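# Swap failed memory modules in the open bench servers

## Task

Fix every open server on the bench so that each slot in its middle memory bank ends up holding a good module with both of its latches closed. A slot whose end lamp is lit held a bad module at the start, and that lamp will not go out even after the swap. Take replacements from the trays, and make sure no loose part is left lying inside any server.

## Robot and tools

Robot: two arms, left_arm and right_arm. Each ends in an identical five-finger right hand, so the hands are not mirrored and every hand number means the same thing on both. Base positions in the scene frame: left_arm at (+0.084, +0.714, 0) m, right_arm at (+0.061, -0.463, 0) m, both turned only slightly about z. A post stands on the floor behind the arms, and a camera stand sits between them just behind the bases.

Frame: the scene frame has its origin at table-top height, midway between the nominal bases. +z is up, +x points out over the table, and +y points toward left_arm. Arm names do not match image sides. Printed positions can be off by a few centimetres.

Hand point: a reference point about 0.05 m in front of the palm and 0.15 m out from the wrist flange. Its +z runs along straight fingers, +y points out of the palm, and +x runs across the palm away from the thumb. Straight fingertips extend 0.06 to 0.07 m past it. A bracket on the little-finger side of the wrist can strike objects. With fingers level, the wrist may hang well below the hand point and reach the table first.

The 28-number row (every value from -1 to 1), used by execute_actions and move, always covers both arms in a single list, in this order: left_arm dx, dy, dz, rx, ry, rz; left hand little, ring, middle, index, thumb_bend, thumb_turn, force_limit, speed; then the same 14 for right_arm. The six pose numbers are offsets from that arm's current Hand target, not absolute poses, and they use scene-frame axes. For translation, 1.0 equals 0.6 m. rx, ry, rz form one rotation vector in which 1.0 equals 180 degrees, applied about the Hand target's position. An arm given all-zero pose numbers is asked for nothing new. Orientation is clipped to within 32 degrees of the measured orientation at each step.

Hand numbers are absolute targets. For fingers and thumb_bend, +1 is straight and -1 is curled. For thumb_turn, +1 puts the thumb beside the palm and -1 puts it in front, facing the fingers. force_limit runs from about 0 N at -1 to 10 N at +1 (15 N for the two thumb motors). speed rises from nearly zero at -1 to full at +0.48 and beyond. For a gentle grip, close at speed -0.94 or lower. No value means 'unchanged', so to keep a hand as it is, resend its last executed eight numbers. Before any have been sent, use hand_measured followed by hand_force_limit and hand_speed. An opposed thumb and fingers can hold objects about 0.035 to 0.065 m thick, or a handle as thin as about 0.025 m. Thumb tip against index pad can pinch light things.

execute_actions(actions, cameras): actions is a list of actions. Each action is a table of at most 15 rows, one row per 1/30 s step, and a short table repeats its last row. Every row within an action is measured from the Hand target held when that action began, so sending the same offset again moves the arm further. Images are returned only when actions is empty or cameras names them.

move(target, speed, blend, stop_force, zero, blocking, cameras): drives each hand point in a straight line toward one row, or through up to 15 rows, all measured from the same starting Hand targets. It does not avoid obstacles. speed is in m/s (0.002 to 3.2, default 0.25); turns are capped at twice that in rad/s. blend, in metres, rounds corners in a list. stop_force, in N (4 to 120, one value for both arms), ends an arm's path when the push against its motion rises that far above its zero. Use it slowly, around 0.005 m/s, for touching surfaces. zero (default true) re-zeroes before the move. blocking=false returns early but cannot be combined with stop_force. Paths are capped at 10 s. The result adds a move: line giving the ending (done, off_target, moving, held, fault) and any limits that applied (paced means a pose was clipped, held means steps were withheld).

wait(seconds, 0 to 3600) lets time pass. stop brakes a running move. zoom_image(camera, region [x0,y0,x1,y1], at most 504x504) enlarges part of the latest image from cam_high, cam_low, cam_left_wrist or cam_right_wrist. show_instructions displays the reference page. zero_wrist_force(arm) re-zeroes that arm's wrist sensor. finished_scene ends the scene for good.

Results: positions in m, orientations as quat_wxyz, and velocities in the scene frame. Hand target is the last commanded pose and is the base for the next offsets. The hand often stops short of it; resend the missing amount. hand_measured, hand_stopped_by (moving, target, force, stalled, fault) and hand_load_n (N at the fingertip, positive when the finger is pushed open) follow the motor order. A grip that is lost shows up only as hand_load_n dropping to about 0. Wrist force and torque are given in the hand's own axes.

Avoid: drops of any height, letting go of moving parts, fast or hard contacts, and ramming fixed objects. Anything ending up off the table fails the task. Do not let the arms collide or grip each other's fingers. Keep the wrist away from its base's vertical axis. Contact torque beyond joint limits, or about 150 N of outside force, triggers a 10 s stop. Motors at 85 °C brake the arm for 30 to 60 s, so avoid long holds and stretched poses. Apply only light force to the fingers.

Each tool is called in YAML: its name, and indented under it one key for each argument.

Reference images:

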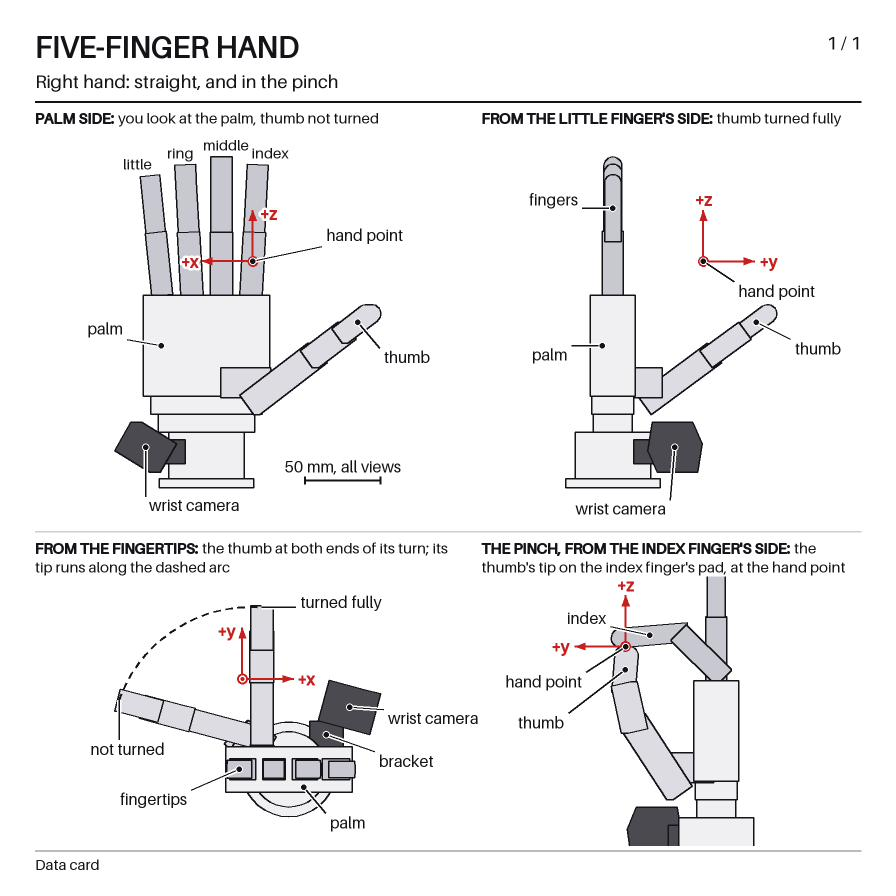

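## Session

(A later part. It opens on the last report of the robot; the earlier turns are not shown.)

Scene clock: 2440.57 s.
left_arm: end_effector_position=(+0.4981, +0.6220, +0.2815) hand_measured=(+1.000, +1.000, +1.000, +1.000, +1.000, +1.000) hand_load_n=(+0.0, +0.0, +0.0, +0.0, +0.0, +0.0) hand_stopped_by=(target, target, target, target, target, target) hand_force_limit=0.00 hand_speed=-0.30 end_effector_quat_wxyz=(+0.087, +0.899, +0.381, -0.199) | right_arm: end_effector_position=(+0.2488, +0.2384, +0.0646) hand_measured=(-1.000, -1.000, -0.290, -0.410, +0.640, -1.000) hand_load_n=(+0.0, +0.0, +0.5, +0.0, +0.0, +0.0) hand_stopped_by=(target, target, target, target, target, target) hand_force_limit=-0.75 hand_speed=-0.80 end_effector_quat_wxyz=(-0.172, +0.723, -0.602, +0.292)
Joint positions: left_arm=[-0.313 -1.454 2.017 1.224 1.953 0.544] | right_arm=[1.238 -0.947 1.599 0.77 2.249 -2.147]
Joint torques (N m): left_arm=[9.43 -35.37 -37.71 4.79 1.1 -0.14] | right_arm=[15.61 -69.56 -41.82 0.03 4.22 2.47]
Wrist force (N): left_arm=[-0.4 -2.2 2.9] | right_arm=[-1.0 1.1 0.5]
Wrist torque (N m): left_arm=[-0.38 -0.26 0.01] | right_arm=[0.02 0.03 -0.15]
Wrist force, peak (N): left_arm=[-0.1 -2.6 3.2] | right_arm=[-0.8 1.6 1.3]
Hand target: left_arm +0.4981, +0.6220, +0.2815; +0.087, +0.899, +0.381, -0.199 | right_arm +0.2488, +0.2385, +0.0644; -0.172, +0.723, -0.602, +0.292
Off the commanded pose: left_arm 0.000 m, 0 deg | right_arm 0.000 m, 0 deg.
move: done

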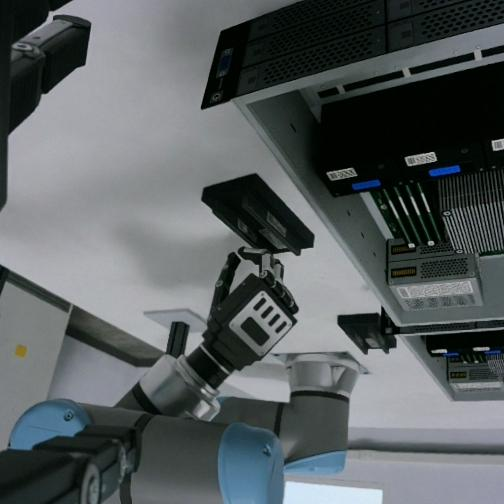

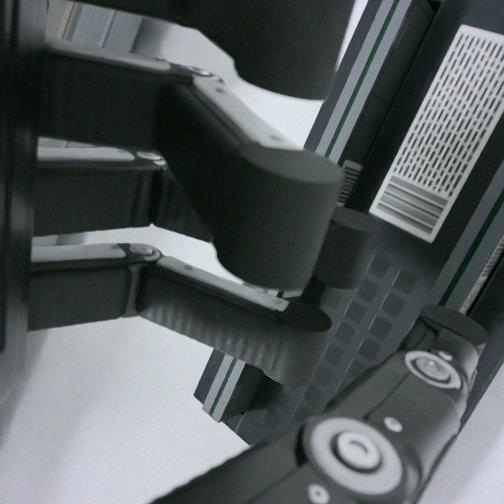

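move:
  target:
    - [0,0,0,0,0,0,1,1,1,1,1,1,0,-0.3,0.002,0,-0.033,0,0,0,-1,-1,-0.29,-0.41,0.64,-1,-0.75,-0.8]
  speed: 0.03
  stop_force: 4
  cameras: ["cam_left_wrist","cam_right_wrist"]

zoom_image:
  camera: "cam_left_wrist"
  region: [200, 180, 300, 280]

zoom_image:
  camera: "cam_right_wrist"
  region: [204, 104, 504, 404]

Scene clock: 2453.20 s.
left_arm: end_effector_position=(+0.4981, +0.6220, +0.2815) hand_measured=(+1.000, +1.000, +1.000, +1.000, +1.000, +1.000) hand_load_n=(+0.0, +0.0, +0.0, +0.0, +0.0, +0.0) hand_stopped_by=(target, target, target, target, target, target) hand_force_limit=0.00 hand_speed=-0.30 end_effector_quat_wxyz=(+0.087, +0.899, +0.381, -0.199) | right_arm: end_effector_position=(+0.2500, +0.2385, +0.0446) hand_measured=(-1.000, -1.000, -0.290, -0.410, +0.640, -1.000) hand_load_n=(+0.0, +0.0, +0.0, +0.5, +0.0, +0.0) hand_stopped_by=(target, target, target, target, target, target) hand_force_limit=-0.75 hand_speed=-0.80 end_effector_quat_wxyz=(-0.172, +0.723, -0.602, +0.292)
Joint positions: left_arm=[-0.313 -1.454 2.017 1.224 1.953 0.544] | right_arm=[1.236 -0.927 1.607 0.741 2.249 -2.149]
Joint torques (N m): left_arm=[6.82 -36.78 -38.52 4.76 1.14 0.02] | right_arm=[-9.87 -70.93 -21.41 -0.35 -1.56 -1.5]
Wrist force (N): left_arm=[-0.2 -2.2 2.5] | right_arm=[-0.8 1.1 0.2]
Wrist torque (N m): left_arm=[-0.39 -0.28 0.02] | right_arm=[0.11 0.01 0.20]
Wrist force, peak (N): left_arm=[0.1 -2.8 3.0] | right_arm=[-0.8 1.4 0.1]
Hand target: left_arm +0.4981, +0.6220, +0.2815; +0.087, +0.899, +0.381, -0.199 | right_arm +0.2500, +0.2385, +0.0446; -0.172, +0.723, -0.602, +0.292
Off the commanded pose: left_arm 0.000 m, 0 deg | right_arm 0.000 m, 0 deg.
move: done

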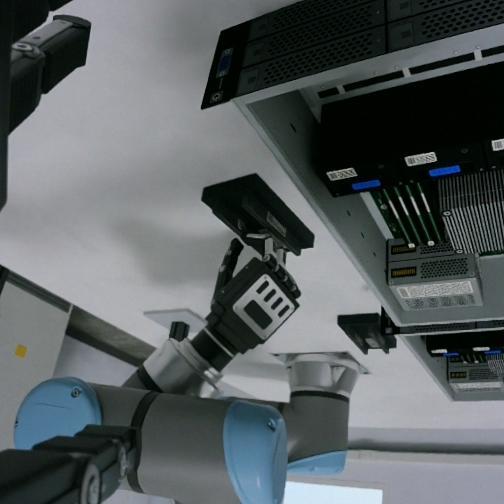

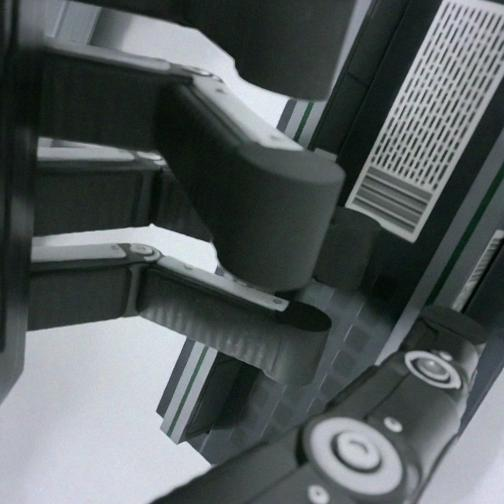

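Scaled by 5.040.

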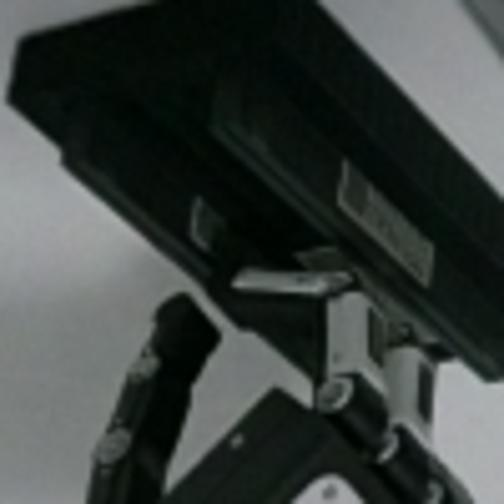

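Scaled by 1.680.

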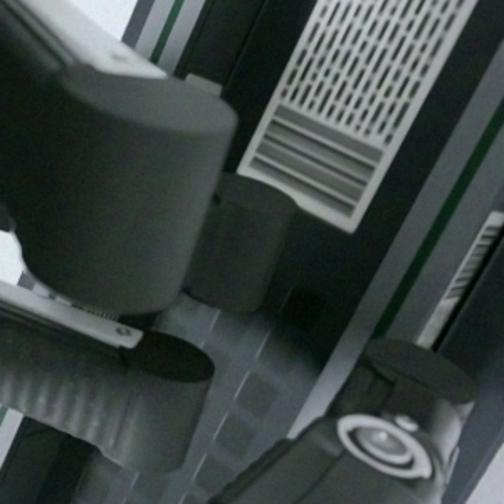

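move:
  target:
    - [0,0,0,0,0,0,1,1,1,1,1,1,0,-0.3,-0.006,0,0,0,0,0,-1,-1,-0.29,-0.41,0.72,-1,-0.75,-0.8]
    - [0,0,0,0,0,0,1,1,1,1,1,1,0,-0.3,-0.006,0,-0.008,0,0,0,-1,-1,-0.29,-0.41,0.72,-1,-0.75,-0.8]
  speed: 0.015
  stop_force: 4
  cameras: ["cam_left_wrist","cam_right_wrist"]

zoom_image:
  camera: "cam_left_wrist"
  region: [200, 180, 300, 280]

zoom_image:
  camera: "cam_right_wrist"
  region: [204, 104, 504, 404]

Scene clock: 2481.80 s.
left_arm: end_effector_position=(+0.4981, +0.6220, +0.2815) hand_measured=(+1.000, +1.000, +1.000, +1.000, +1.000, +1.000) hand_load_n=(+0.0, +0.0, +0.0, +0.0, +0.0, +0.0) hand_stopped_by=(target, target, target, target, target, target) hand_force_limit=0.00 hand_speed=-0.30 end_effector_quat_wxyz=(+0.087, +0.899, +0.381, -0.199) | right_arm: end_effector_position=(+0.2464, +0.2385, +0.0398) hand_measured=(-1.000, -1.000, -0.290, -0.410, +0.720, -1.000) hand_load_n=(+0.0, +0.0, +0.0, +0.0, +0.0, +0.0) hand_stopped_by=(target, target, target, target, target, target) hand_force_limit=-0.75 hand_speed=-0.80 end_effector_quat_wxyz=(-0.172, +0.723, -0.602, +0.292)
Joint positions: left_arm=[-0.313 -1.454 2.017 1.224 1.953 0.544] | right_arm=[1.241 -0.922 1.61 0.737 2.25 -2.143]
Joint torques (N m): left_arm=[8.44 -36.08 -38.1 4.82 0.77 -0.18] | right_arm=[15.53 -72.11 -21.08 -0.06 4.11 1.9]
Wrist force (N): left_arm=[-0.1 -2.2 3.0] | right_arm=[-0.7 1.1 0.2]
Wrist torque (N m): left_arm=[-0.40 -0.30 0.02] | right_arm=[0.11 0.01 -0.15]
Wrist force, peak (N): left_arm=[-0.3 -2.9 3.0] | right_arm=[-0.8 1.4 0.2]
Hand target: left_arm +0.4981, +0.6220, +0.2815; +0.087, +0.899, +0.381, -0.199 | right_arm +0.2464, +0.2385, +0.0398; -0.172, +0.723, -0.602, +0.292
Off the commanded pose: left_arm 0.000 m, 0 deg | right_arm 0.000 m, 0 deg.
move: done

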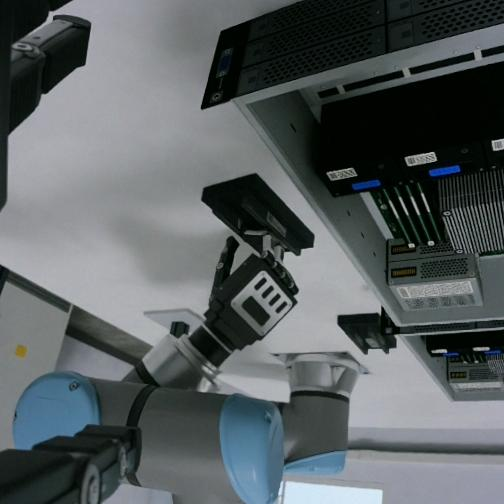

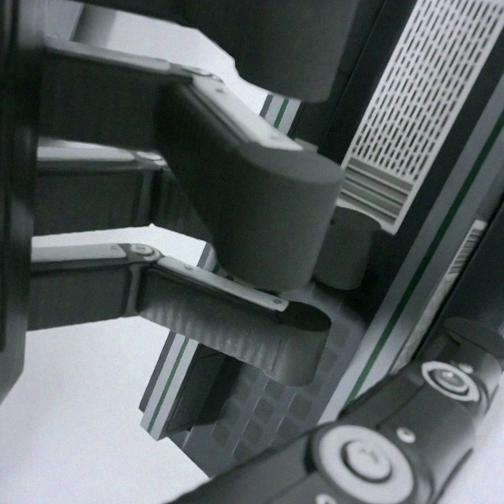

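Scaled by 5.040.

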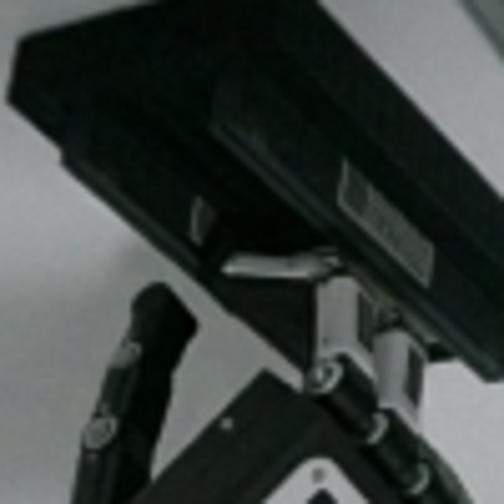

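Scaled by 1.680.

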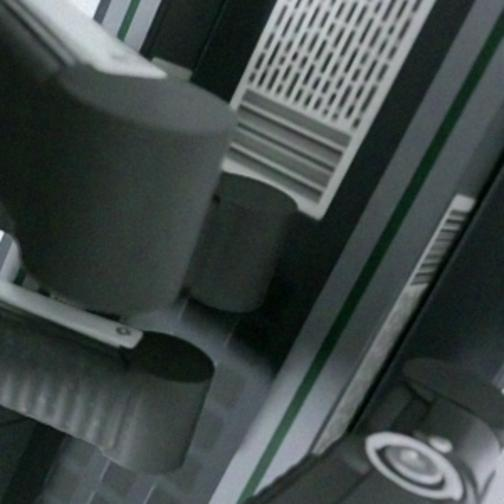

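move:
  target:
    - [0,0,0,0,0,0,1,1,1,1,1,1,0,-0.3,0,0,-0.0117,0,0,0,-1,-1,-0.29,-0.41,0.72,-1,-0.75,-0.8]
  speed: 0.01
  stop_force: 4
  cameras: ["cam_left_wrist","cam_right_wrist"]

zoom_image:
  camera: "cam_left_wrist"
  region: [200, 180, 300, 280]

zoom_image:
  camera: "cam_right_wrist"
  region: [280, 180, 480, 380]

Scene clock: 2490.57 s.
left_arm: end_effector_position=(+0.4981, +0.6220, +0.2815) hand_measured=(+1.000, +1.000, +1.000, +1.000, +1.000, +1.000) hand_load_n=(+0.0, +0.0, +0.0, +0.0, +0.0, +0.0) hand_stopped_by=(target, target, target, target, target, target) hand_force_limit=0.00 hand_speed=-0.30 end_effector_quat_wxyz=(+0.087, +0.899, +0.381, -0.199) | right_arm: end_effector_position=(+0.2464, +0.2385, +0.0328) hand_measured=(-1.000, -1.000, -0.290, -0.410, +0.720, -1.000) hand_load_n=(+0.0, +0.0, +0.0, +0.0, +0.0, +0.5) hand_stopped_by=(target, target, target, target, target, target) hand_force_limit=-0.75 hand_speed=-0.80 end_effector_quat_wxyz=(-0.172, +0.723, -0.602, +0.292)
Joint positions: left_arm=[-0.313 -1.454 2.017 1.224 1.953 0.544] | right_arm=[1.241 -0.914 1.612 0.728 2.25 -2.143]
Joint torques (N m): left_arm=[8.29 -36.37 -38.03 4.55 1.02 -0.02] | right_arm=[16.23 -71.46 -20.27 -0.01 4.16 1.63]
Wrist force (N): left_arm=[-0.2 -2.5 2.6] | right_arm=[-0.6 1.1 0.3]
Wrist torque (N m): left_arm=[-0.44 -0.28 0.01] | right_arm=[0.12 0.01 -0.15]
Wrist force, peak (N): left_arm=[-0.4 -2.5 3.3] | right_arm=[-0.9 1.5 0.1]
Hand target: left_arm +0.4981, +0.6220, +0.2815; +0.087, +0.899, +0.381, -0.199 | right_arm +0.2464, +0.2385, +0.0328; -0.172, +0.723, -0.602, +0.292
Off the commanded pose: left_arm 0.000 m, 0 deg | right_arm 0.000 m, 0 deg.
move: done

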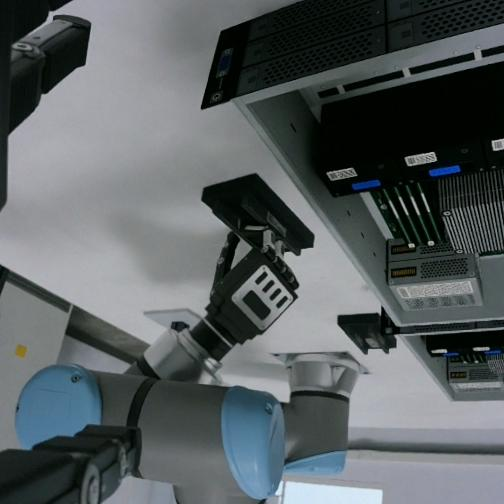

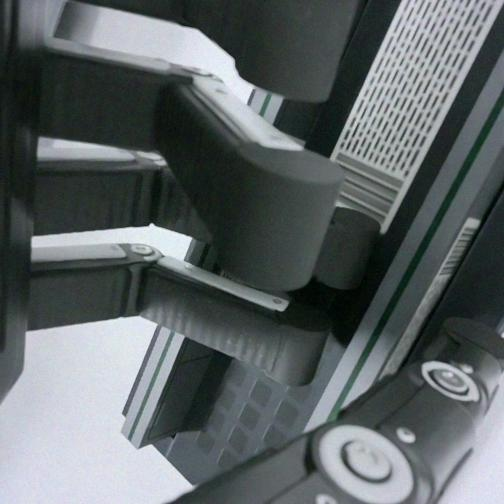

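Scaled by 5.040.

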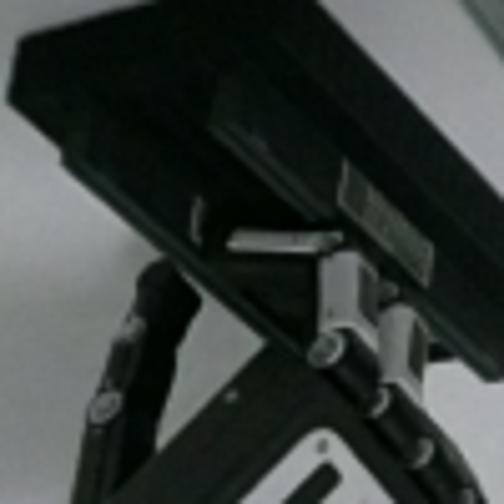

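Scaled by 2.520.

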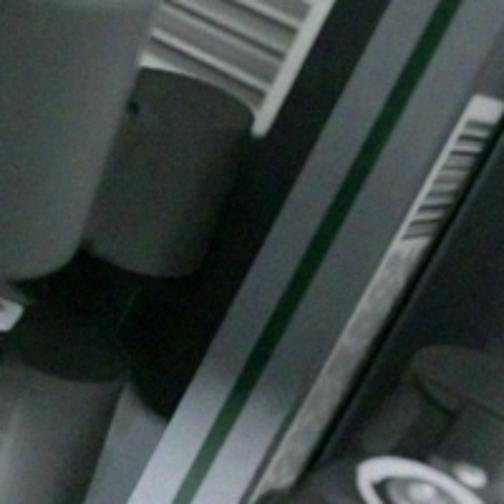

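move:
  target:
    - [0,0,0,0,0,0,1,1,1,1,1,1,0,-0.3,-0.0067,0,0,0,0,0,-1,-1,-0.29,-0.41,0.72,-1,-0.75,-0.8]
  speed: 0.008
  stop_force: 4

execute_actions:
  actions:
    - [[0,0,0,0,0,0,1,1,1,1,1,1,0,-0.3,0,0,0,0,0,0,-1,-1,-0.29,-0.41,0.42,-1,-0.7,-0.92]]
  cameras: ["cam_left_wrist","cam_right_wrist"]

zoom_image:
  camera: "cam_right_wrist"
  region: [280, 180, 480, 380]

Scene clock: 2499.63 s.
left_arm: end_effector_position=(+0.4981, +0.6220, +0.2815) hand_measured=(+1.000, +1.000, +1.000, +1.000, +1.000, +1.000) hand_load_n=(+0.0, +0.0, +0.0, +0.0, +0.0, +0.0) hand_stopped_by=(target, target, target, target, target, target) hand_force_limit=0.00 hand_speed=-0.30 end_effector_quat_wxyz=(+0.087, +0.899, +0.381, -0.199) | right_arm: end_effector_position=(+0.2424, +0.2385, +0.0328) hand_measured=(-1.000, -1.000, -0.290, -0.410, +0.720, -1.000) hand_load_n=(+0.0, +0.0, +0.0, +0.0, +0.0, +0.0) hand_stopped_by=(target, target, target, target, target, target) hand_force_limit=-0.75 hand_speed=-0.80 end_effector_quat_wxyz=(-0.172, +0.723, -0.602, +0.292)
Joint positions: left_arm=[-0.313 -1.454 2.017 1.224 1.953 0.544] | right_arm=[1.246 -0.914 1.613 0.731 2.25 -2.136]
Joint torques (N m): left_arm=[6.45 -38.01 -38.89 4.64 0.83 -0.32] | right_arm=[14.94 -71.95 -21.19 7.02 4.34 2.13]
Wrist force (N): left_arm=[-0.2 -2.4 2.8] | right_arm=[-0.5 1.3 0.0]
Wrist torque (N m): left_arm=[-0.41 -0.28 0.01] | right_arm=[0.16 -0.02 -0.14]
Wrist force, peak (N): left_arm=[0.0 -2.7 3.1] | right_arm=[-0.6 1.5 0.3]
Hand target: left_arm +0.4981, +0.6220, +0.2815; +0.087, +0.899, +0.381, -0.199 | right_arm +0.2424, +0.2385, +0.0328; -0.172, +0.723, -0.602, +0.292
Off the commanded pose: left_arm 0.000 m, 0 deg | right_arm 0.000 m, 0 deg.
move: done

Scene clock: 2502.07 s.
left_arm: end_effector_position=(+0.4981, +0.6220, +0.2815) hand_measured=(+1.000, +1.000, +1.000, +1.000, +1.000, +1.000) hand_load_n=(+0.0, +0.0, +0.0, -0.5, +0.0, +0.0) hand_stopped_by=(target, target, target, target, target, target) hand_force_limit=0.00 hand_speed=-0.30 end_effector_quat_wxyz=(+0.087, +0.899, +0.381, -0.199) | right_arm: end_effector_position=(+0.2424, +0.2385, +0.0328) hand_measured=(-1.000, -1.000, -0.290, -0.410, +0.468, -1.000) hand_load_n=(+0.0, +0.0, +0.0, +0.5, +2.5, +0.0) hand_stopped_by=(target, target, target, target, force, target) hand_force_limit=-0.70 hand_speed=-0.92 end_effector_quat_wxyz=(-0.172, +0.723, -0.602, +0.292)
Joint positions: left_arm=[-0.313 -1.454 2.017 1.224 1.953 0.544] | right_arm=[1.246 -0.914 1.613 0.731 2.25 -2.136]
Joint torques (N m): left_arm=[6.26 -35.74 -37.96 4.55 0.99 -0.3] | right_arm=[13.62 -72.68 -20.43 7.11 3.89 2.03]
Wrist force (N): left_arm=[0.0 -2.3 2.5] | right_arm=[-0.6 1.2 0.0]
Wrist torque (N m): left_arm=[-0.39 -0.31 0.03] | right_arm=[0.12 0.03 -0.13]
Wrist force, peak (N): left_arm=[-0.3 -2.6 3.0] | right_arm=[-0.8 1.4 0.3]
Hand target: left_arm +0.4981, +0.6220, +0.2815; +0.087, +0.899, +0.381, -0.199 | right_arm +0.2424, +0.2385, +0.0328; -0.172, +0.723, -0.602, +0.292
Off the commanded pose: left_arm 0.000 m, 0 deg | right_arm 0.000 m, 0 deg.

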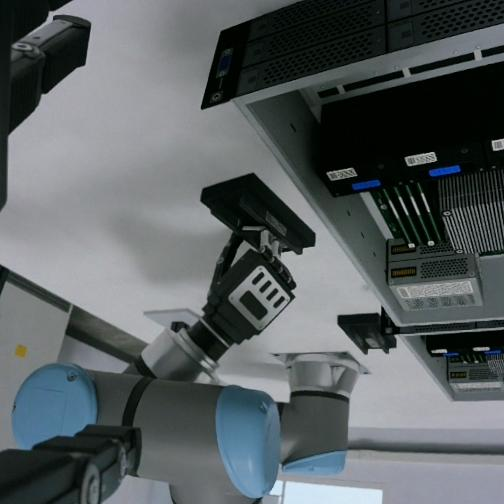

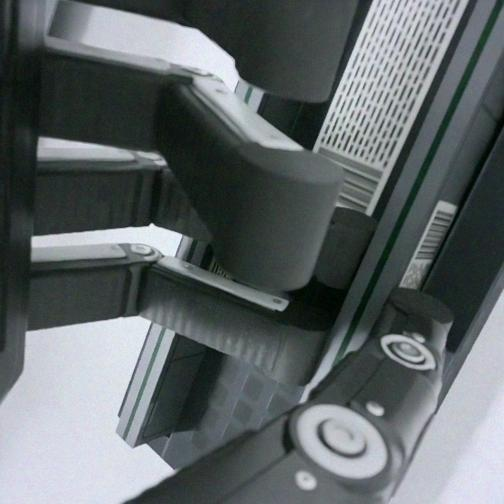

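Scaled by 2.520.

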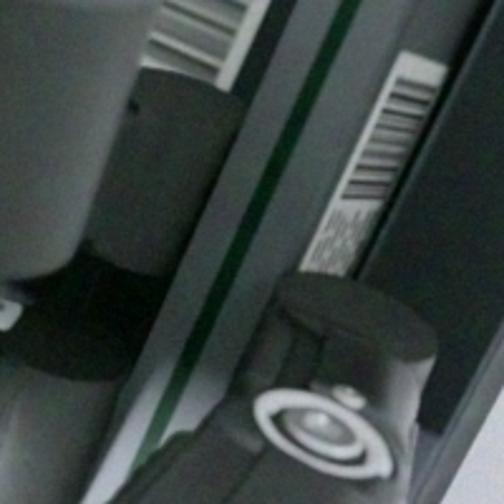

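execute_actions:
  actions:
    - [[0,0,0,0,0,0,1,1,1,1,1,1,0,-0.3,0,0,0,0,0,0,-1,-1,-0.38,-0.43,0.42,-1,-0.7,-0.93]]

execute_actions:
  actions:
    - [[0,0,0,0,0,0,1,1,1,1,1,1,0,-0.3,0,0,0,0,0,0,-1,-1,-0.38,-0.43,0.35,-1,-0.2,-0.93]]

execute_actions:
  actions:
    - [[0,0,0,0,0,0,1,1,1,1,1,1,0,-0.3,0,0,0,0,0,0,-1,-1,-0.45,-0.45,0.35,-1,-0.2,-0.93]]
  cameras: ["cam_right_wrist"]

zoom_image:
  camera: "cam_right_wrist"
  region: [280, 180, 480, 380]

Scene clock: 2508.63 s.
left_arm: end_effector_position=(+0.4981, +0.6220, +0.2815) hand_measured=(+1.000, +1.000, +1.000, +1.000, +1.000, +1.000) hand_load_n=(+0.0, +0.0, +0.0, +0.0, +0.0, +0.0) hand_stopped_by=(target, target, target, target, target, target) hand_force_limit=0.00 hand_speed=-0.30 end_effector_quat_wxyz=(+0.087, +0.899, +0.381, -0.199) | right_arm: end_effector_position=(+0.2424, +0.2385, +0.0328) hand_measured=(-1.000, -1.000, -0.322, -0.428, +0.468, -1.000) hand_load_n=(+0.0, +0.5, +2.5, +1.5, +3.5, +0.0) hand_stopped_by=(target, target, force, force, force, target) hand_force_limit=-0.70 hand_speed=-0.93 end_effector_quat_wxyz=(-0.172, +0.723, -0.602, +0.292)
Joint positions: left_arm=[-0.313 -1.454 2.017 1.224 1.953 0.544] | right_arm=[1.246 -0.914 1.613 0.731 2.25 -2.136]
Joint torques (N m): left_arm=[7.2 -35.97 -38.04 4.37 0.58 -0.49] | right_arm=[15.04 -72.62 -21.7 6.76 3.64 2.03]
Wrist force (N): left_arm=[-0.5 -2.1 2.7] | right_arm=[-0.9 1.6 0.0]
Wrist torque (N m): left_arm=[-0.38 -0.23 0.01] | right_arm=[0.14 0.05 -0.15]
Wrist force, peak (N): left_arm=[-0.6 -2.9 3.0] | right_arm=[-0.9 2.2 0.2]
Hand target: left_arm +0.4981, +0.6220, +0.2815; +0.087, +0.899, +0.381, -0.199 | right_arm +0.2424, +0.2385, +0.0328; -0.172, +0.723, -0.602, +0.292
Off the commanded pose: left_arm 0.000 m, 0 deg | right_arm 0.000 m, 0 deg.

Scene clock: 2509.33 s.
left_arm: end_effector_position=(+0.4981, +0.6220, +0.2815) hand_measured=(+1.000, +1.000, +1.000, +1.000, +1.000, +1.000) hand_load_n=(+0.0, +0.0, +0.0, +0.0, +0.0, +0.0) hand_stopped_by=(target, target, target, target, target, target) hand_force_limit=0.00 hand_speed=-0.30 end_effector_quat_wxyz=(+0.087, +0.899, +0.381, -0.199) | right_arm: end_effector_position=(+0.2424, +0.2385, +0.0328) hand_measured=(-1.000, -1.000, -0.322, -0.428, +0.438, -1.000) hand_load_n=(+0.5, +0.0, +2.5, +1.5, +6.0, +0.0) hand_stopped_by=(target, target, force, force, force, target) hand_force_limit=-0.20 hand_speed=-0.93 end_effector_quat_wxyz=(-0.172, +0.723, -0.602, +0.292)
Joint positions: left_arm=[-0.313 -1.454 2.017 1.224 1.953 0.544] | right_arm=[1.246 -0.914 1.613 0.731 2.25 -2.136]
Joint torques (N m): left_arm=[7.45 -37.49 -37.82 4.34 0.64 -0.64] | right_arm=[14.27 -73.66 -21.25 6.7 4.03 1.46]
Wrist force (N): left_arm=[0.0 -2.4 2.8] | right_arm=[-0.7 1.6 0.1]
Wrist torque (N m): left_arm=[-0.41 -0.31 0.02] | right_arm=[0.15 -0.01 -0.14]
Wrist force, peak (N): left_arm=[-0.3 -2.9 3.0] | right_arm=[-1.0 1.8 0.3]
Hand target: left_arm +0.4981, +0.6220, +0.2815; +0.087, +0.899, +0.381, -0.199 | right_arm +0.2424, +0.2385, +0.0328; -0.172, +0.723, -0.602, +0.292
Off the commanded pose: left_arm 0.000 m, 0 deg | right_arm 0.000 m, 0 deg.

Scene clock: 2510.03 s.
left_arm: end_effector_position=(+0.4981, +0.6220, +0.2815) hand_measured=(+1.000, +1.000, +1.000, +1.000, +1.000, +1.000) hand_load_n=(+0.0, +0.0, +0.0, +0.0, +0.0, +0.0) hand_stopped_by=(target, target, target, target, target, target) hand_force_limit=0.00 hand_speed=-0.30 end_effector_quat_wxyz=(+0.087, +0.899, +0.381, -0.199) | right_arm: end_effector_position=(+0.2424, +0.2385, +0.0328) hand_measured=(-1.000, -1.000, -0.340, -0.450, +0.438, -1.000) hand_load_n=(+0.0, +0.0, +3.5, +2.0, +7.0, +0.0) hand_stopped_by=(target, target, force, target, force, target) hand_force_limit=-0.20 hand_speed=-0.93 end_effector_quat_wxyz=(-0.172, +0.723, -0.602, +0.292)
Joint positions: left_arm=[-0.313 -1.454 2.017 1.224 1.953 0.544] | right_arm=[1.246 -0.914 1.613 0.731 2.25 -2.136]
Joint torques (N m): left_arm=[5.86 -37.76 -37.66 4.54 0.43 -0.78] | right_arm=[15.92 -72.09 -21.06 6.75 3.96 1.91]
Wrist force (N): left_arm=[-0.3 -2.3 2.7] | right_arm=[-0.6 1.3 0.4]
Wrist torque (N m): left_arm=[-0.41 -0.27 0.01] | right_arm=[0.12 0.00 -0.15]
Wrist force, peak (N): left_arm=[-0.4 -2.6 3.3] | right_arm=[-0.7 1.9 0.5]
Hand target: left_arm +0.4981, +0.6220, +0.2815; +0.087, +0.899, +0.381, -0.199 | right_arm +0.2424, +0.2385, +0.0328; -0.172, +0.723, -0.602, +0.292
Off the commanded pose: left_arm 0.000 m, 0 deg | right_arm 0.000 m, 0 deg.

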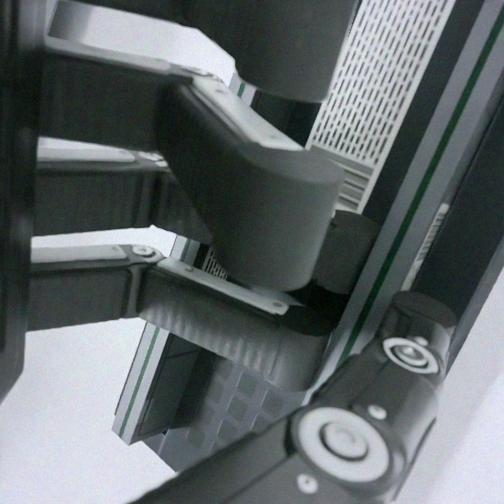

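Scaled by 2.520.

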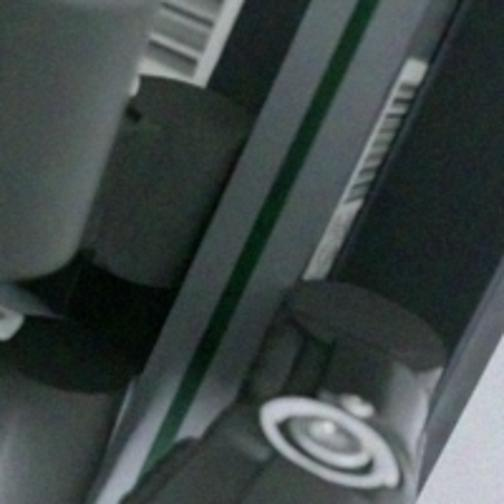

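wait:
  seconds: 0.1
  cameras: ["cam_left_wrist"]

zoom_image:
  camera: "cam_left_wrist"
  region: [195, 165, 275, 245]

Scene clock: 2546.23 s.
left_arm: end_effector_position=(+0.4981, +0.6220, +0.2815) hand_measured=(+1.000, +1.000, +1.000, +1.000, +1.000, +1.000) hand_load_n=(+0.0, +0.0, -0.5, +0.0, +0.0, +0.0) hand_stopped_by=(target, target, target, target, target, target) hand_force_limit=0.00 hand_speed=-0.30 end_effector_quat_wxyz=(+0.087, +0.899, +0.381, -0.199) | right_arm: end_effector_position=(+0.2424, +0.2385, +0.0328) hand_measured=(-1.000, -1.000, -0.340, -0.450, +0.438, -1.000) hand_load_n=(+0.0, +0.5, +4.0, +2.0, +7.0, +0.0) hand_stopped_by=(target, target, force, target, force, target) hand_force_limit=-0.20 hand_speed=-0.93 end_effector_quat_wxyz=(-0.172, +0.723, -0.602, +0.292)
Joint positions: left_arm=[-0.313 -1.454 2.017 1.224 1.953 0.544] | right_arm=[1.246 -0.914 1.613 0.731 2.25 -2.136]
Joint torques (N m): left_arm=[6.67 -36.62 -36.44 4.55 0.69 -0.15] | right_arm=[14.59 -72.91 -21.37 6.58 3.51 1.54]
Wrist force (N): left_arm=[-0.4 -2.4 2.8] | right_arm=[-0.6 1.2 0.1]
Wrist torque (N m): left_arm=[-0.42 -0.26 0.00] | right_arm=[0.11 -0.01 -0.14]
Wrist force, peak (N): left_arm=[-0.2 -2.8 2.9] | right_arm=[-1.1 1.5 0.5]
Hand target: left_arm +0.4981, +0.6220, +0.2815; +0.087, +0.899, +0.381, -0.199 | right_arm +0.2424, +0.2385, +0.0328; -0.172, +0.723, -0.602, +0.292
Off the commanded pose: left_arm 0.000 m, 0 deg | right_arm 0.000 m, 0 deg.
wait: 0.10 s; at rest from the start

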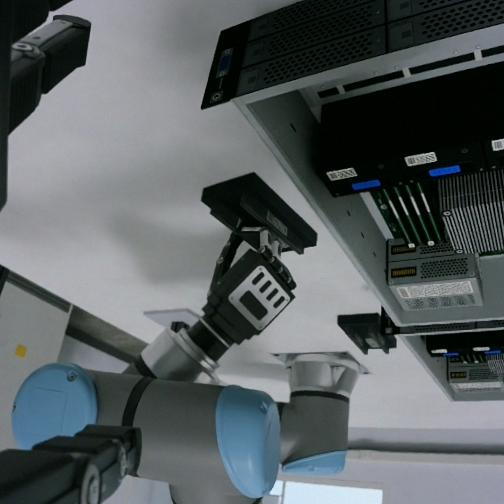

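Scaled by 6.300.

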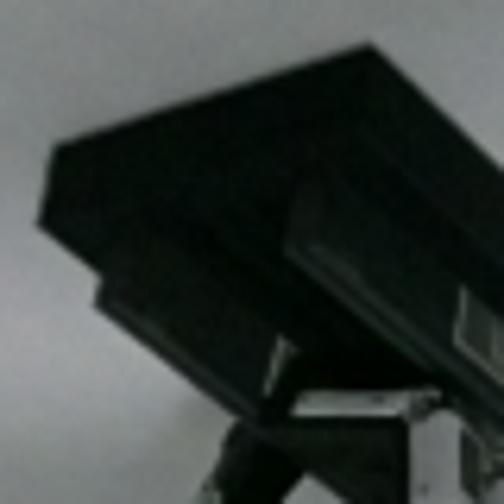

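move:
  target:
    - [0,0,0,0,0,0,1,1,1,1,1,1,0,-0.3,0,0,0.01,0,0,0,-1,-1,-0.45,-0.45,0.35,-1,-0.2,-0.93]
  speed: 0.01
  stop_force: 15
  cameras: ["cam_left_wrist","cam_right_wrist"]

zoom_image:
  camera: "cam_left_wrist"
  region: [195, 165, 325, 295]

Scene clock: 2557.83 s.
left_arm: end_effector_position=(+0.4981, +0.6220, +0.2815) hand_measured=(+1.000, +1.000, +1.000, +1.000, +1.000, +1.000) hand_load_n=(+0.0, +0.0, +0.0, +0.0, +0.0, +0.0) hand_stopped_by=(target, target, target, target, target, target) hand_force_limit=0.00 hand_speed=-0.30 end_effector_quat_wxyz=(+0.087, +0.899, +0.381, -0.199) | right_arm: end_effector_position=(+0.2424, +0.2385, +0.0388) hand_measured=(-1.000, -1.000, -0.340, -0.450, +0.438, -1.000) hand_load_n=(+0.0, +0.0, +4.0, +2.0, +7.0, +0.0) hand_stopped_by=(target, target, force, target, force, target) hand_force_limit=-0.20 hand_speed=-0.93 end_effector_quat_wxyz=(-0.172, +0.723, -0.602, +0.292)
Joint positions: left_arm=[-0.313 -1.454 2.017 1.224 1.953 0.544] | right_arm=[1.246 -0.921 1.611 0.739 2.25 -2.136]
Joint torques (N m): left_arm=[7.65 -34.86 -36.97 4.37 0.64 -0.64] | right_arm=[11.94 -101.24 -39.04 6.98 3.89 0.44]
Wrist force (N): left_arm=[0.1 -2.1 2.7] | right_arm=[-0.5 1.3 0.4]
Wrist torque (N m): left_arm=[-0.37 -0.32 0.04] | right_arm=[0.07 -0.05 -0.13]
Wrist force, peak (N): left_arm=[0.3 -2.5 3.3] | right_arm=[-0.8 1.8 0.6]
Hand target: left_arm +0.4981, +0.6220, +0.2815; +0.087, +0.899, +0.381, -0.199 | right_arm +0.2424, +0.2385, +0.0388; -0.172, +0.723, -0.602, +0.292
Off the commanded pose: left_arm 0.000 m, 0 deg | right_arm 0.000 m, 0 deg.
move: done

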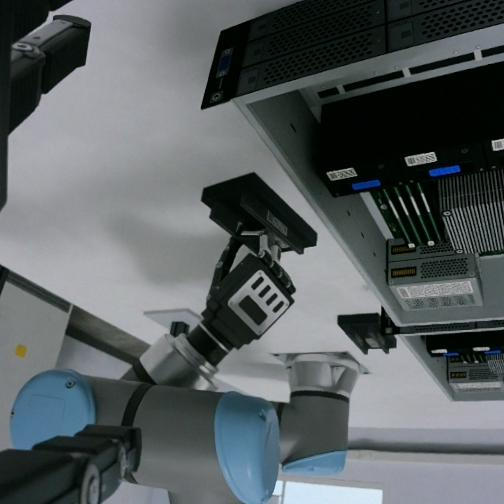

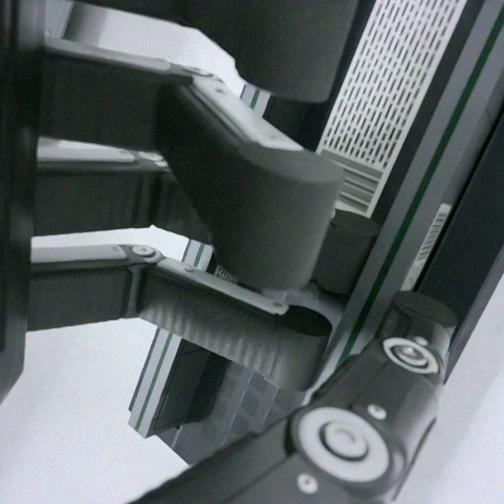

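Scaled by 3.877.

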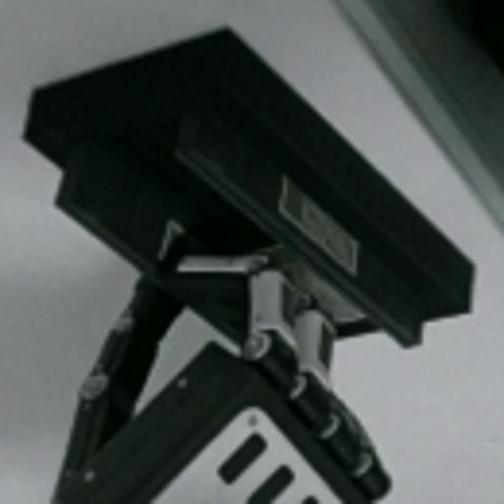

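move:
  target:
    - [0,0,0,0,0,0,1,1,1,1,1,1,0,-0.3,0,0,0.06,0,0,0,-1,-1,-0.45,-0.45,0.35,-1,-0.2,-0.93]
  speed: 0.02
  stop_force: 15
  cameras: ["cam_left_wrist","cam_right_wrist","cam_high"]

zoom_image:
  camera: "cam_left_wrist"
  region: [195, 165, 325, 295]

Scene clock: 2565.13 s.
left_arm: end_effector_position=(+0.4981, +0.6220, +0.2815) hand_measured=(+1.000, +1.000, +1.000, +1.000, +1.000, +1.000) hand_load_n=(+0.0, +0.0, +0.0, +0.0, +0.0, +0.0) hand_stopped_by=(target, target, target, target, target, target) hand_force_limit=0.00 hand_speed=-0.30 end_effector_quat_wxyz=(+0.087, +0.899, +0.381, -0.199) | right_arm: end_effector_position=(+0.2424, +0.2385, +0.0748) hand_measured=(-1.000, -1.000, -0.340, -0.450, +0.438, -1.000) hand_load_n=(+0.0, +0.0, +4.0, +2.0, +7.0, +0.0) hand_stopped_by=(target, target, force, target, force, target) hand_force_limit=-0.20 hand_speed=-0.93 end_effector_quat_wxyz=(-0.172, +0.723, -0.602, +0.292)
Joint positions: left_arm=[-0.313 -1.454 2.017 1.224 1.953 0.544] | right_arm=[1.246 -0.957 1.596 0.79 2.25 -2.136]
Joint torques (N m): left_arm=[7.94 -36.79 -37.77 4.25 0.45 -0.4] | right_arm=[10.98 -100.63 -40.82 7.02 3.38 1.69]
Wrist force (N): left_arm=[-0.4 -2.1 2.9] | right_arm=[-0.8 1.2 0.6]
Wrist torque (N m): left_arm=[-0.37 -0.26 0.02] | right_arm=[0.02 0.02 -0.14]
Wrist force, peak (N): left_arm=[-0.5 -2.6 3.3] | right_arm=[-0.9 1.8 0.5]
Hand target: left_arm +0.4981, +0.6220, +0.2815; +0.087, +0.899, +0.381, -0.199 | right_arm +0.2424, +0.2385, +0.0748; -0.172, +0.723, -0.602, +0.292
Off the commanded pose: left_arm 0.000 m, 0 deg | right_arm 0.000 m, 0 deg.
move: done
Images, in order (width x height): cam_high 504x504, cam_left_wrist 504x504, cam_right_wrist 504x504.

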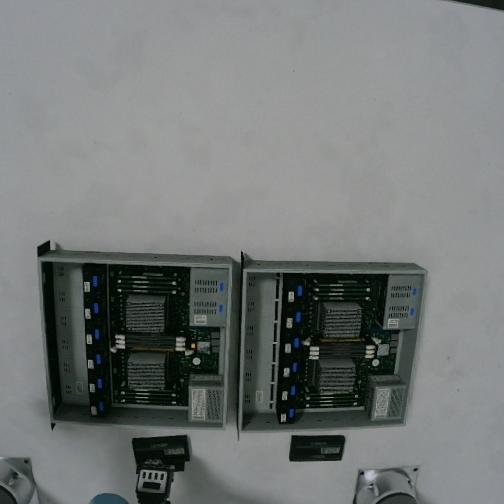

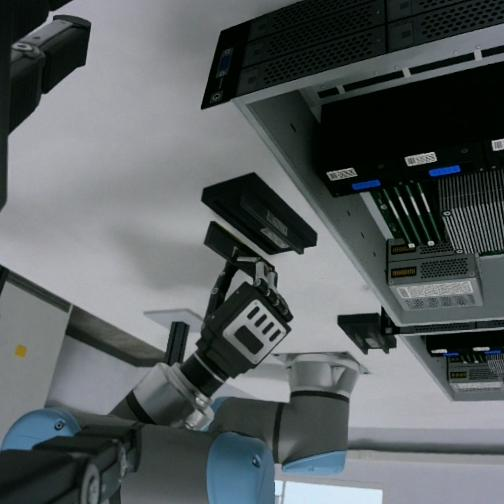

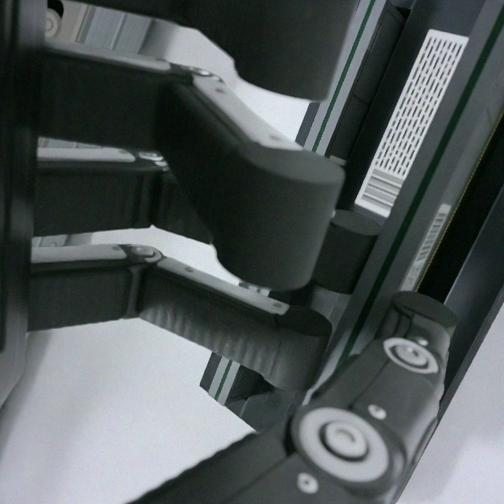

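Scaled by 3.877.

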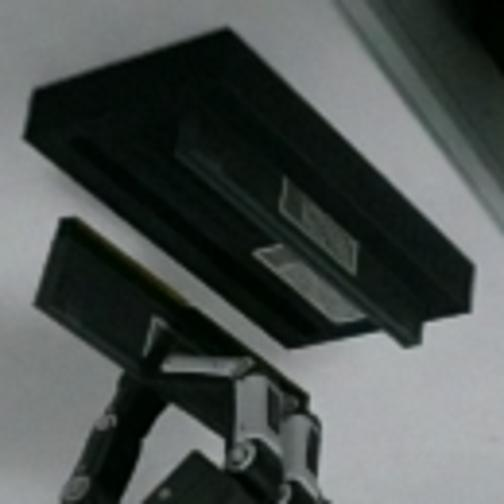

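move:
  target:
    - [0,0,0,0,0,0,1,1,1,1,1,1,0,-0.3,0.05,0,0.25,0,0,0,-1,-1,-0.45,-0.45,0.35,-1,-0.2,-0.93]
  speed: 0.08
  cameras: ["cam_high","cam_left_wrist"]

zoom_image:
  camera: "cam_high"
  region: [100, 404, 200, 504]

zoom_image:
  camera: "cam_left_wrist"
  region: [195, 195, 325, 325]

Scene clock: 2613.17 s.
left_arm: end_effector_position=(+0.4981, +0.6220, +0.2815) hand_measured=(+1.000, +1.000, +1.000, +1.000, +1.000, +1.000) hand_load_n=(+0.0, +0.0, +0.0, +0.0, +0.0, +0.0) hand_stopped_by=(target, target, target, target, target, target) hand_force_limit=0.00 hand_speed=-0.30 end_effector_quat_wxyz=(+0.087, +0.899, +0.381, -0.199) | right_arm: end_effector_position=(+0.2724, +0.2385, +0.2246) hand_measured=(-1.000, -1.000, -0.340, -0.450, +0.438, -1.000) hand_load_n=(+0.0, +0.5, +3.5, +2.0, +7.0, +0.0) hand_stopped_by=(target, target, force, target, force, target) hand_force_limit=-0.20 hand_speed=-0.93 end_effector_quat_wxyz=(-0.172, +0.723, -0.602, +0.292)
Joint positions: left_arm=[-0.313 -1.454 2.017 1.224 1.953 0.544] | right_arm=[1.206 -1.078 1.486 0.99 2.244 -2.187]
Joint torques (N m): left_arm=[6.28 -36.74 -36.66 4.29 0.39 -0.14] | right_arm=[-8.09 -98.03 -46.64 6.99 -1.48 -1.7]
Wrist force (N): left_arm=[0.1 -2.9 2.8] | right_arm=[-1.0 1.1 0.7]
Wrist torque (N m): left_arm=[-0.49 -0.32 0.02] | right_arm=[0.02 0.08 0.17]
Wrist force, peak (N): left_arm=[-0.4 -2.5 3.4] | right_arm=[-0.8 1.7 0.9]
Hand target: left_arm +0.4981, +0.6220, +0.2815; +0.087, +0.899, +0.381, -0.199 | right_arm +0.2724, +0.2385, +0.2248; -0.172, +0.723, -0.602, +0.292
Off the commanded pose: left_arm 0.000 m, 0 deg | right_arm 0.000 m, 0 deg.
move: done

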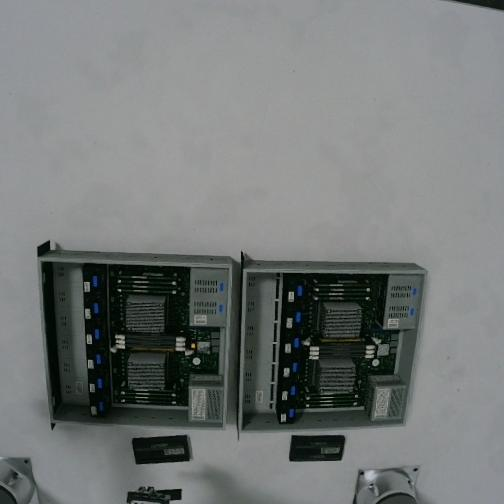

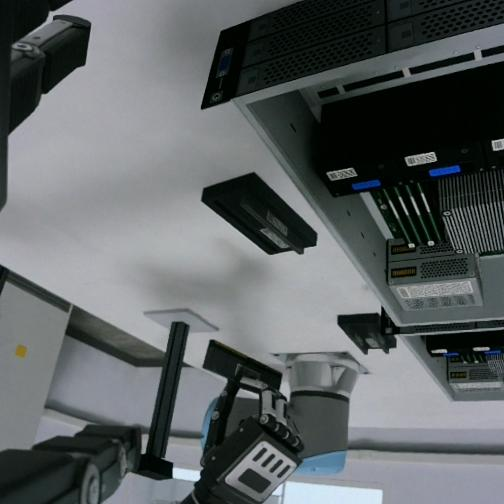

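Scaled by 5.040.

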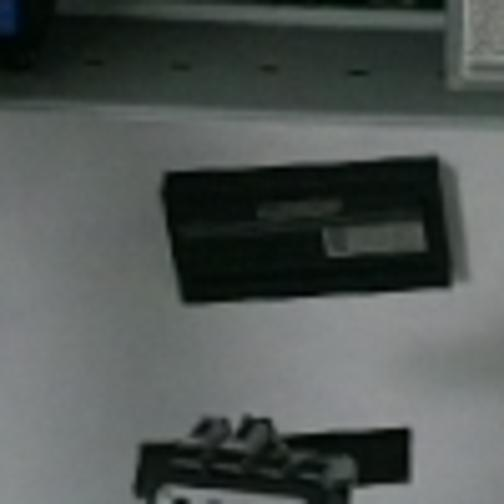

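Scaled by 3.877.

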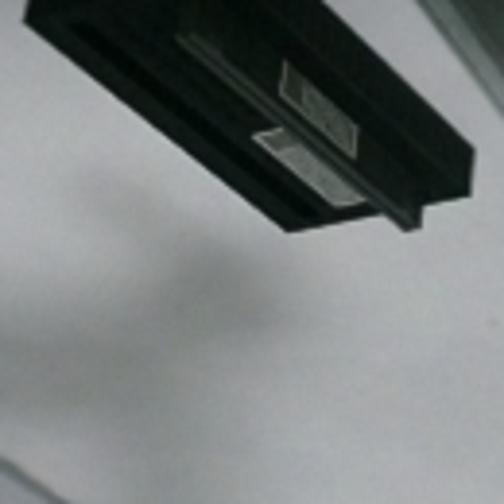

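move:
  target:
    - [0,0,0,0,0,0,1,1,1,1,1,1,0,-0.3,0.25,-0.1,0.03,0,0,0,-1,-1,-0.45,-0.45,0.35,-1,-0.2,-0.93]
    - [0,0,0,0,0,0,1,1,1,1,1,1,0,-0.3,0.5467,0.026,-0.02,0,0,0,-1,-1,-0.45,-0.45,0.35,-1,-0.2,-0.93]
  speed: 0.12
  blend: 0.04

move:
  target:
    - [0.0367,-0.1538,-0.1352,-0.0676,0.0289,0.243,1,1,1,1,1,1,0,-0.3,0,0,0,0,0,0,-1,-1,-0.45,-0.45,0.35,-1,-0.2,-0.93]
  speed: 0.12
  cameras: ["all"]

Scene clock: 2630.27 s.
left_arm: end_effector_position=(+0.4981, +0.6220, +0.2815) hand_measured=(+1.000, +1.000, +1.000, +1.000, +1.000, +1.000) hand_load_n=(+0.0, +0.0, +0.0, -0.5, +0.0, +0.0) hand_stopped_by=(target, target, target, target, target, target) hand_force_limit=0.00 hand_speed=-0.30 end_effector_quat_wxyz=(+0.087, +0.899, +0.381, -0.199) | right_arm: end_effector_position=(+0.6003, +0.2541, +0.2128) hand_measured=(-1.000, -1.000, -0.340, -0.450, +0.438, -1.000) hand_load_n=(-0.5, +0.0, +3.5, +1.5, +7.0, +0.0) hand_stopped_by=(target, target, force, target, force, target) hand_force_limit=-0.20 hand_speed=-0.93 end_effector_quat_wxyz=(-0.172, +0.723, -0.602, +0.292)
Joint positions: left_arm=[-0.313 -1.454 2.017 1.224 1.953 0.544] | right_arm=[0.847 -0.902 1.168 0.883 2.137 -2.609]
Joint torques (N m): left_arm=[5.72 -36.04 -36.62 4.46 0.14 -0.78] | right_arm=[-10.77 -83.5 -48.2 6.22 -1.69 -1.19]
Wrist force (N): left_arm=[0.1 -2.4 2.7] | right_arm=[-0.8 1.2 0.7]
Wrist torque (N m): left_arm=[-0.42 -0.32 0.03] | right_arm=[0.03 0.00 0.14]
Wrist force, peak (N): left_arm=[-0.1 -2.8 3.0] | right_arm=[-1.3 1.6 0.6]
Hand target: left_arm +0.4981, +0.6220, +0.2815; +0.087, +0.899, +0.381, -0.199 | right_arm +0.6004, +0.2541, +0.2128; -0.172, +0.723, -0.602, +0.292
Off the commanded pose: left_arm 0.000 m, 0 deg | right_arm 0.000 m, 0 deg.
move: done

Scene clock: 2634.30 s.
left_arm: end_effector_position=(+0.5201, +0.5297, +0.2004) hand_measured=(+1.000, +1.000, +1.000, +1.000, +1.000, +1.000) hand_load_n=(+0.0, +0.0, +0.0, +0.0, +0.0, +0.0) hand_stopped_by=(target, target, target, target, target, target) hand_force_limit=0.00 hand_speed=-0.30 end_effector_quat_wxyz=(+0.230, +0.669, +0.668, -0.230) | right_arm: end_effector_position=(+0.6004, +0.2541, +0.2128) hand_measured=(-1.000, -1.000, -0.340, -0.450, +0.438, -1.000) hand_load_n=(+0.0, +0.0, +4.0, +2.0, +7.0, +0.0) hand_stopped_by=(target, target, force, target, force, target) hand_force_limit=-0.20 hand_speed=-0.93 end_effector_quat_wxyz=(-0.172, +0.723, -0.602, +0.292)
Joint positions: left_arm=[-0.514 -1.564 2.25 0.547 2.152 -0.569] | right_arm=[0.847 -0.901 1.168 0.883 2.137 -2.609]
Joint torques (N m): left_arm=[-11.53 -46.01 -16.76 -0.2 -2.01 -3.5] | right_arm=[-8.97 -81.79 -49.06 6.16 -1.63 -1.54]
Wrist force (N): left_arm=[0.0 -1.5 2.0] | right_arm=[-0.3 1.7 0.4]
Wrist torque (N m): left_arm=[-0.28 -0.34 0.30] | right_arm=[0.11 -0.06 0.18]
Wrist force, peak (N): left_arm=[0.1 -2.3 3.0] | right_arm=[-0.6 1.8 0.6]
Hand target: left_arm +0.5201, +0.5297, +0.2004; +0.230, +0.669, +0.668, -0.230 | right_arm +0.6004, +0.2541, +0.2128; -0.172, +0.723, -0.602, +0.292
Off the commanded pose: left_arm 0.000 m, 0 deg | right_arm 0.000 m, 0 deg.
move: done

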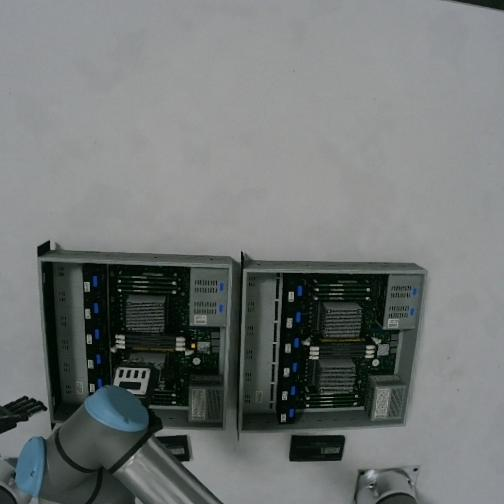

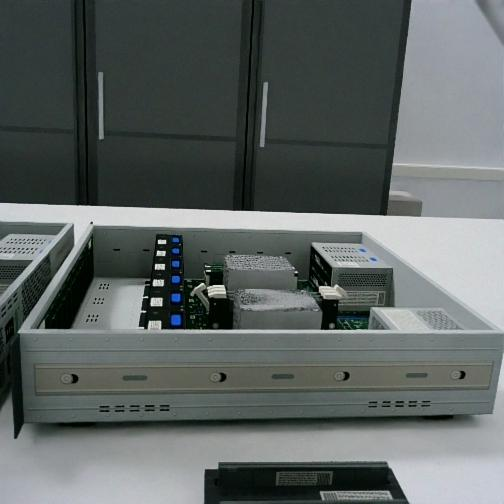

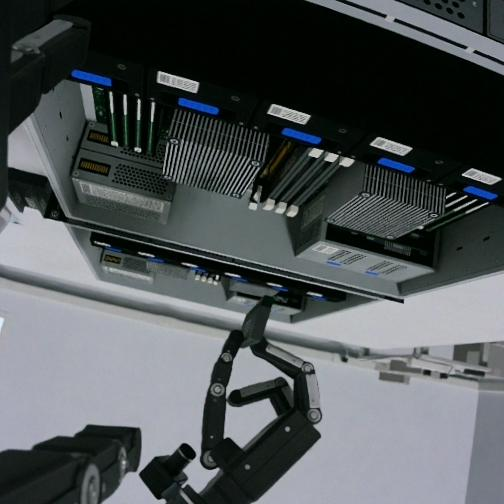

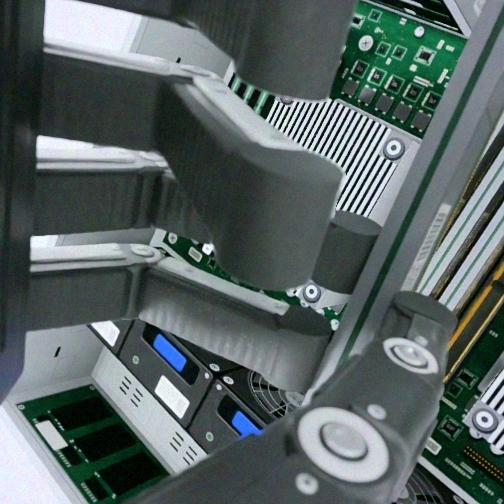

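zoom_image:
  camera: "cam_left_wrist"
  region: [220, 280, 300, 360]

zoom_image:
  camera: "cam_left_wrist"
  region: [220, 110, 380, 270]

Scaled by 6.300.

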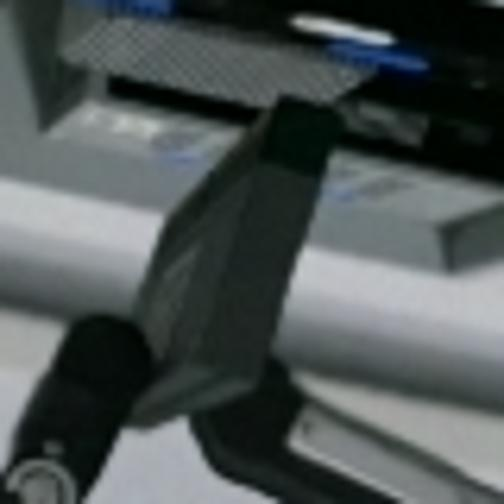

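Scaled by 3.150.

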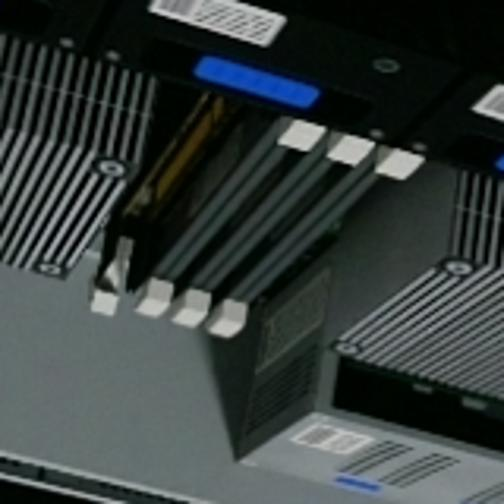

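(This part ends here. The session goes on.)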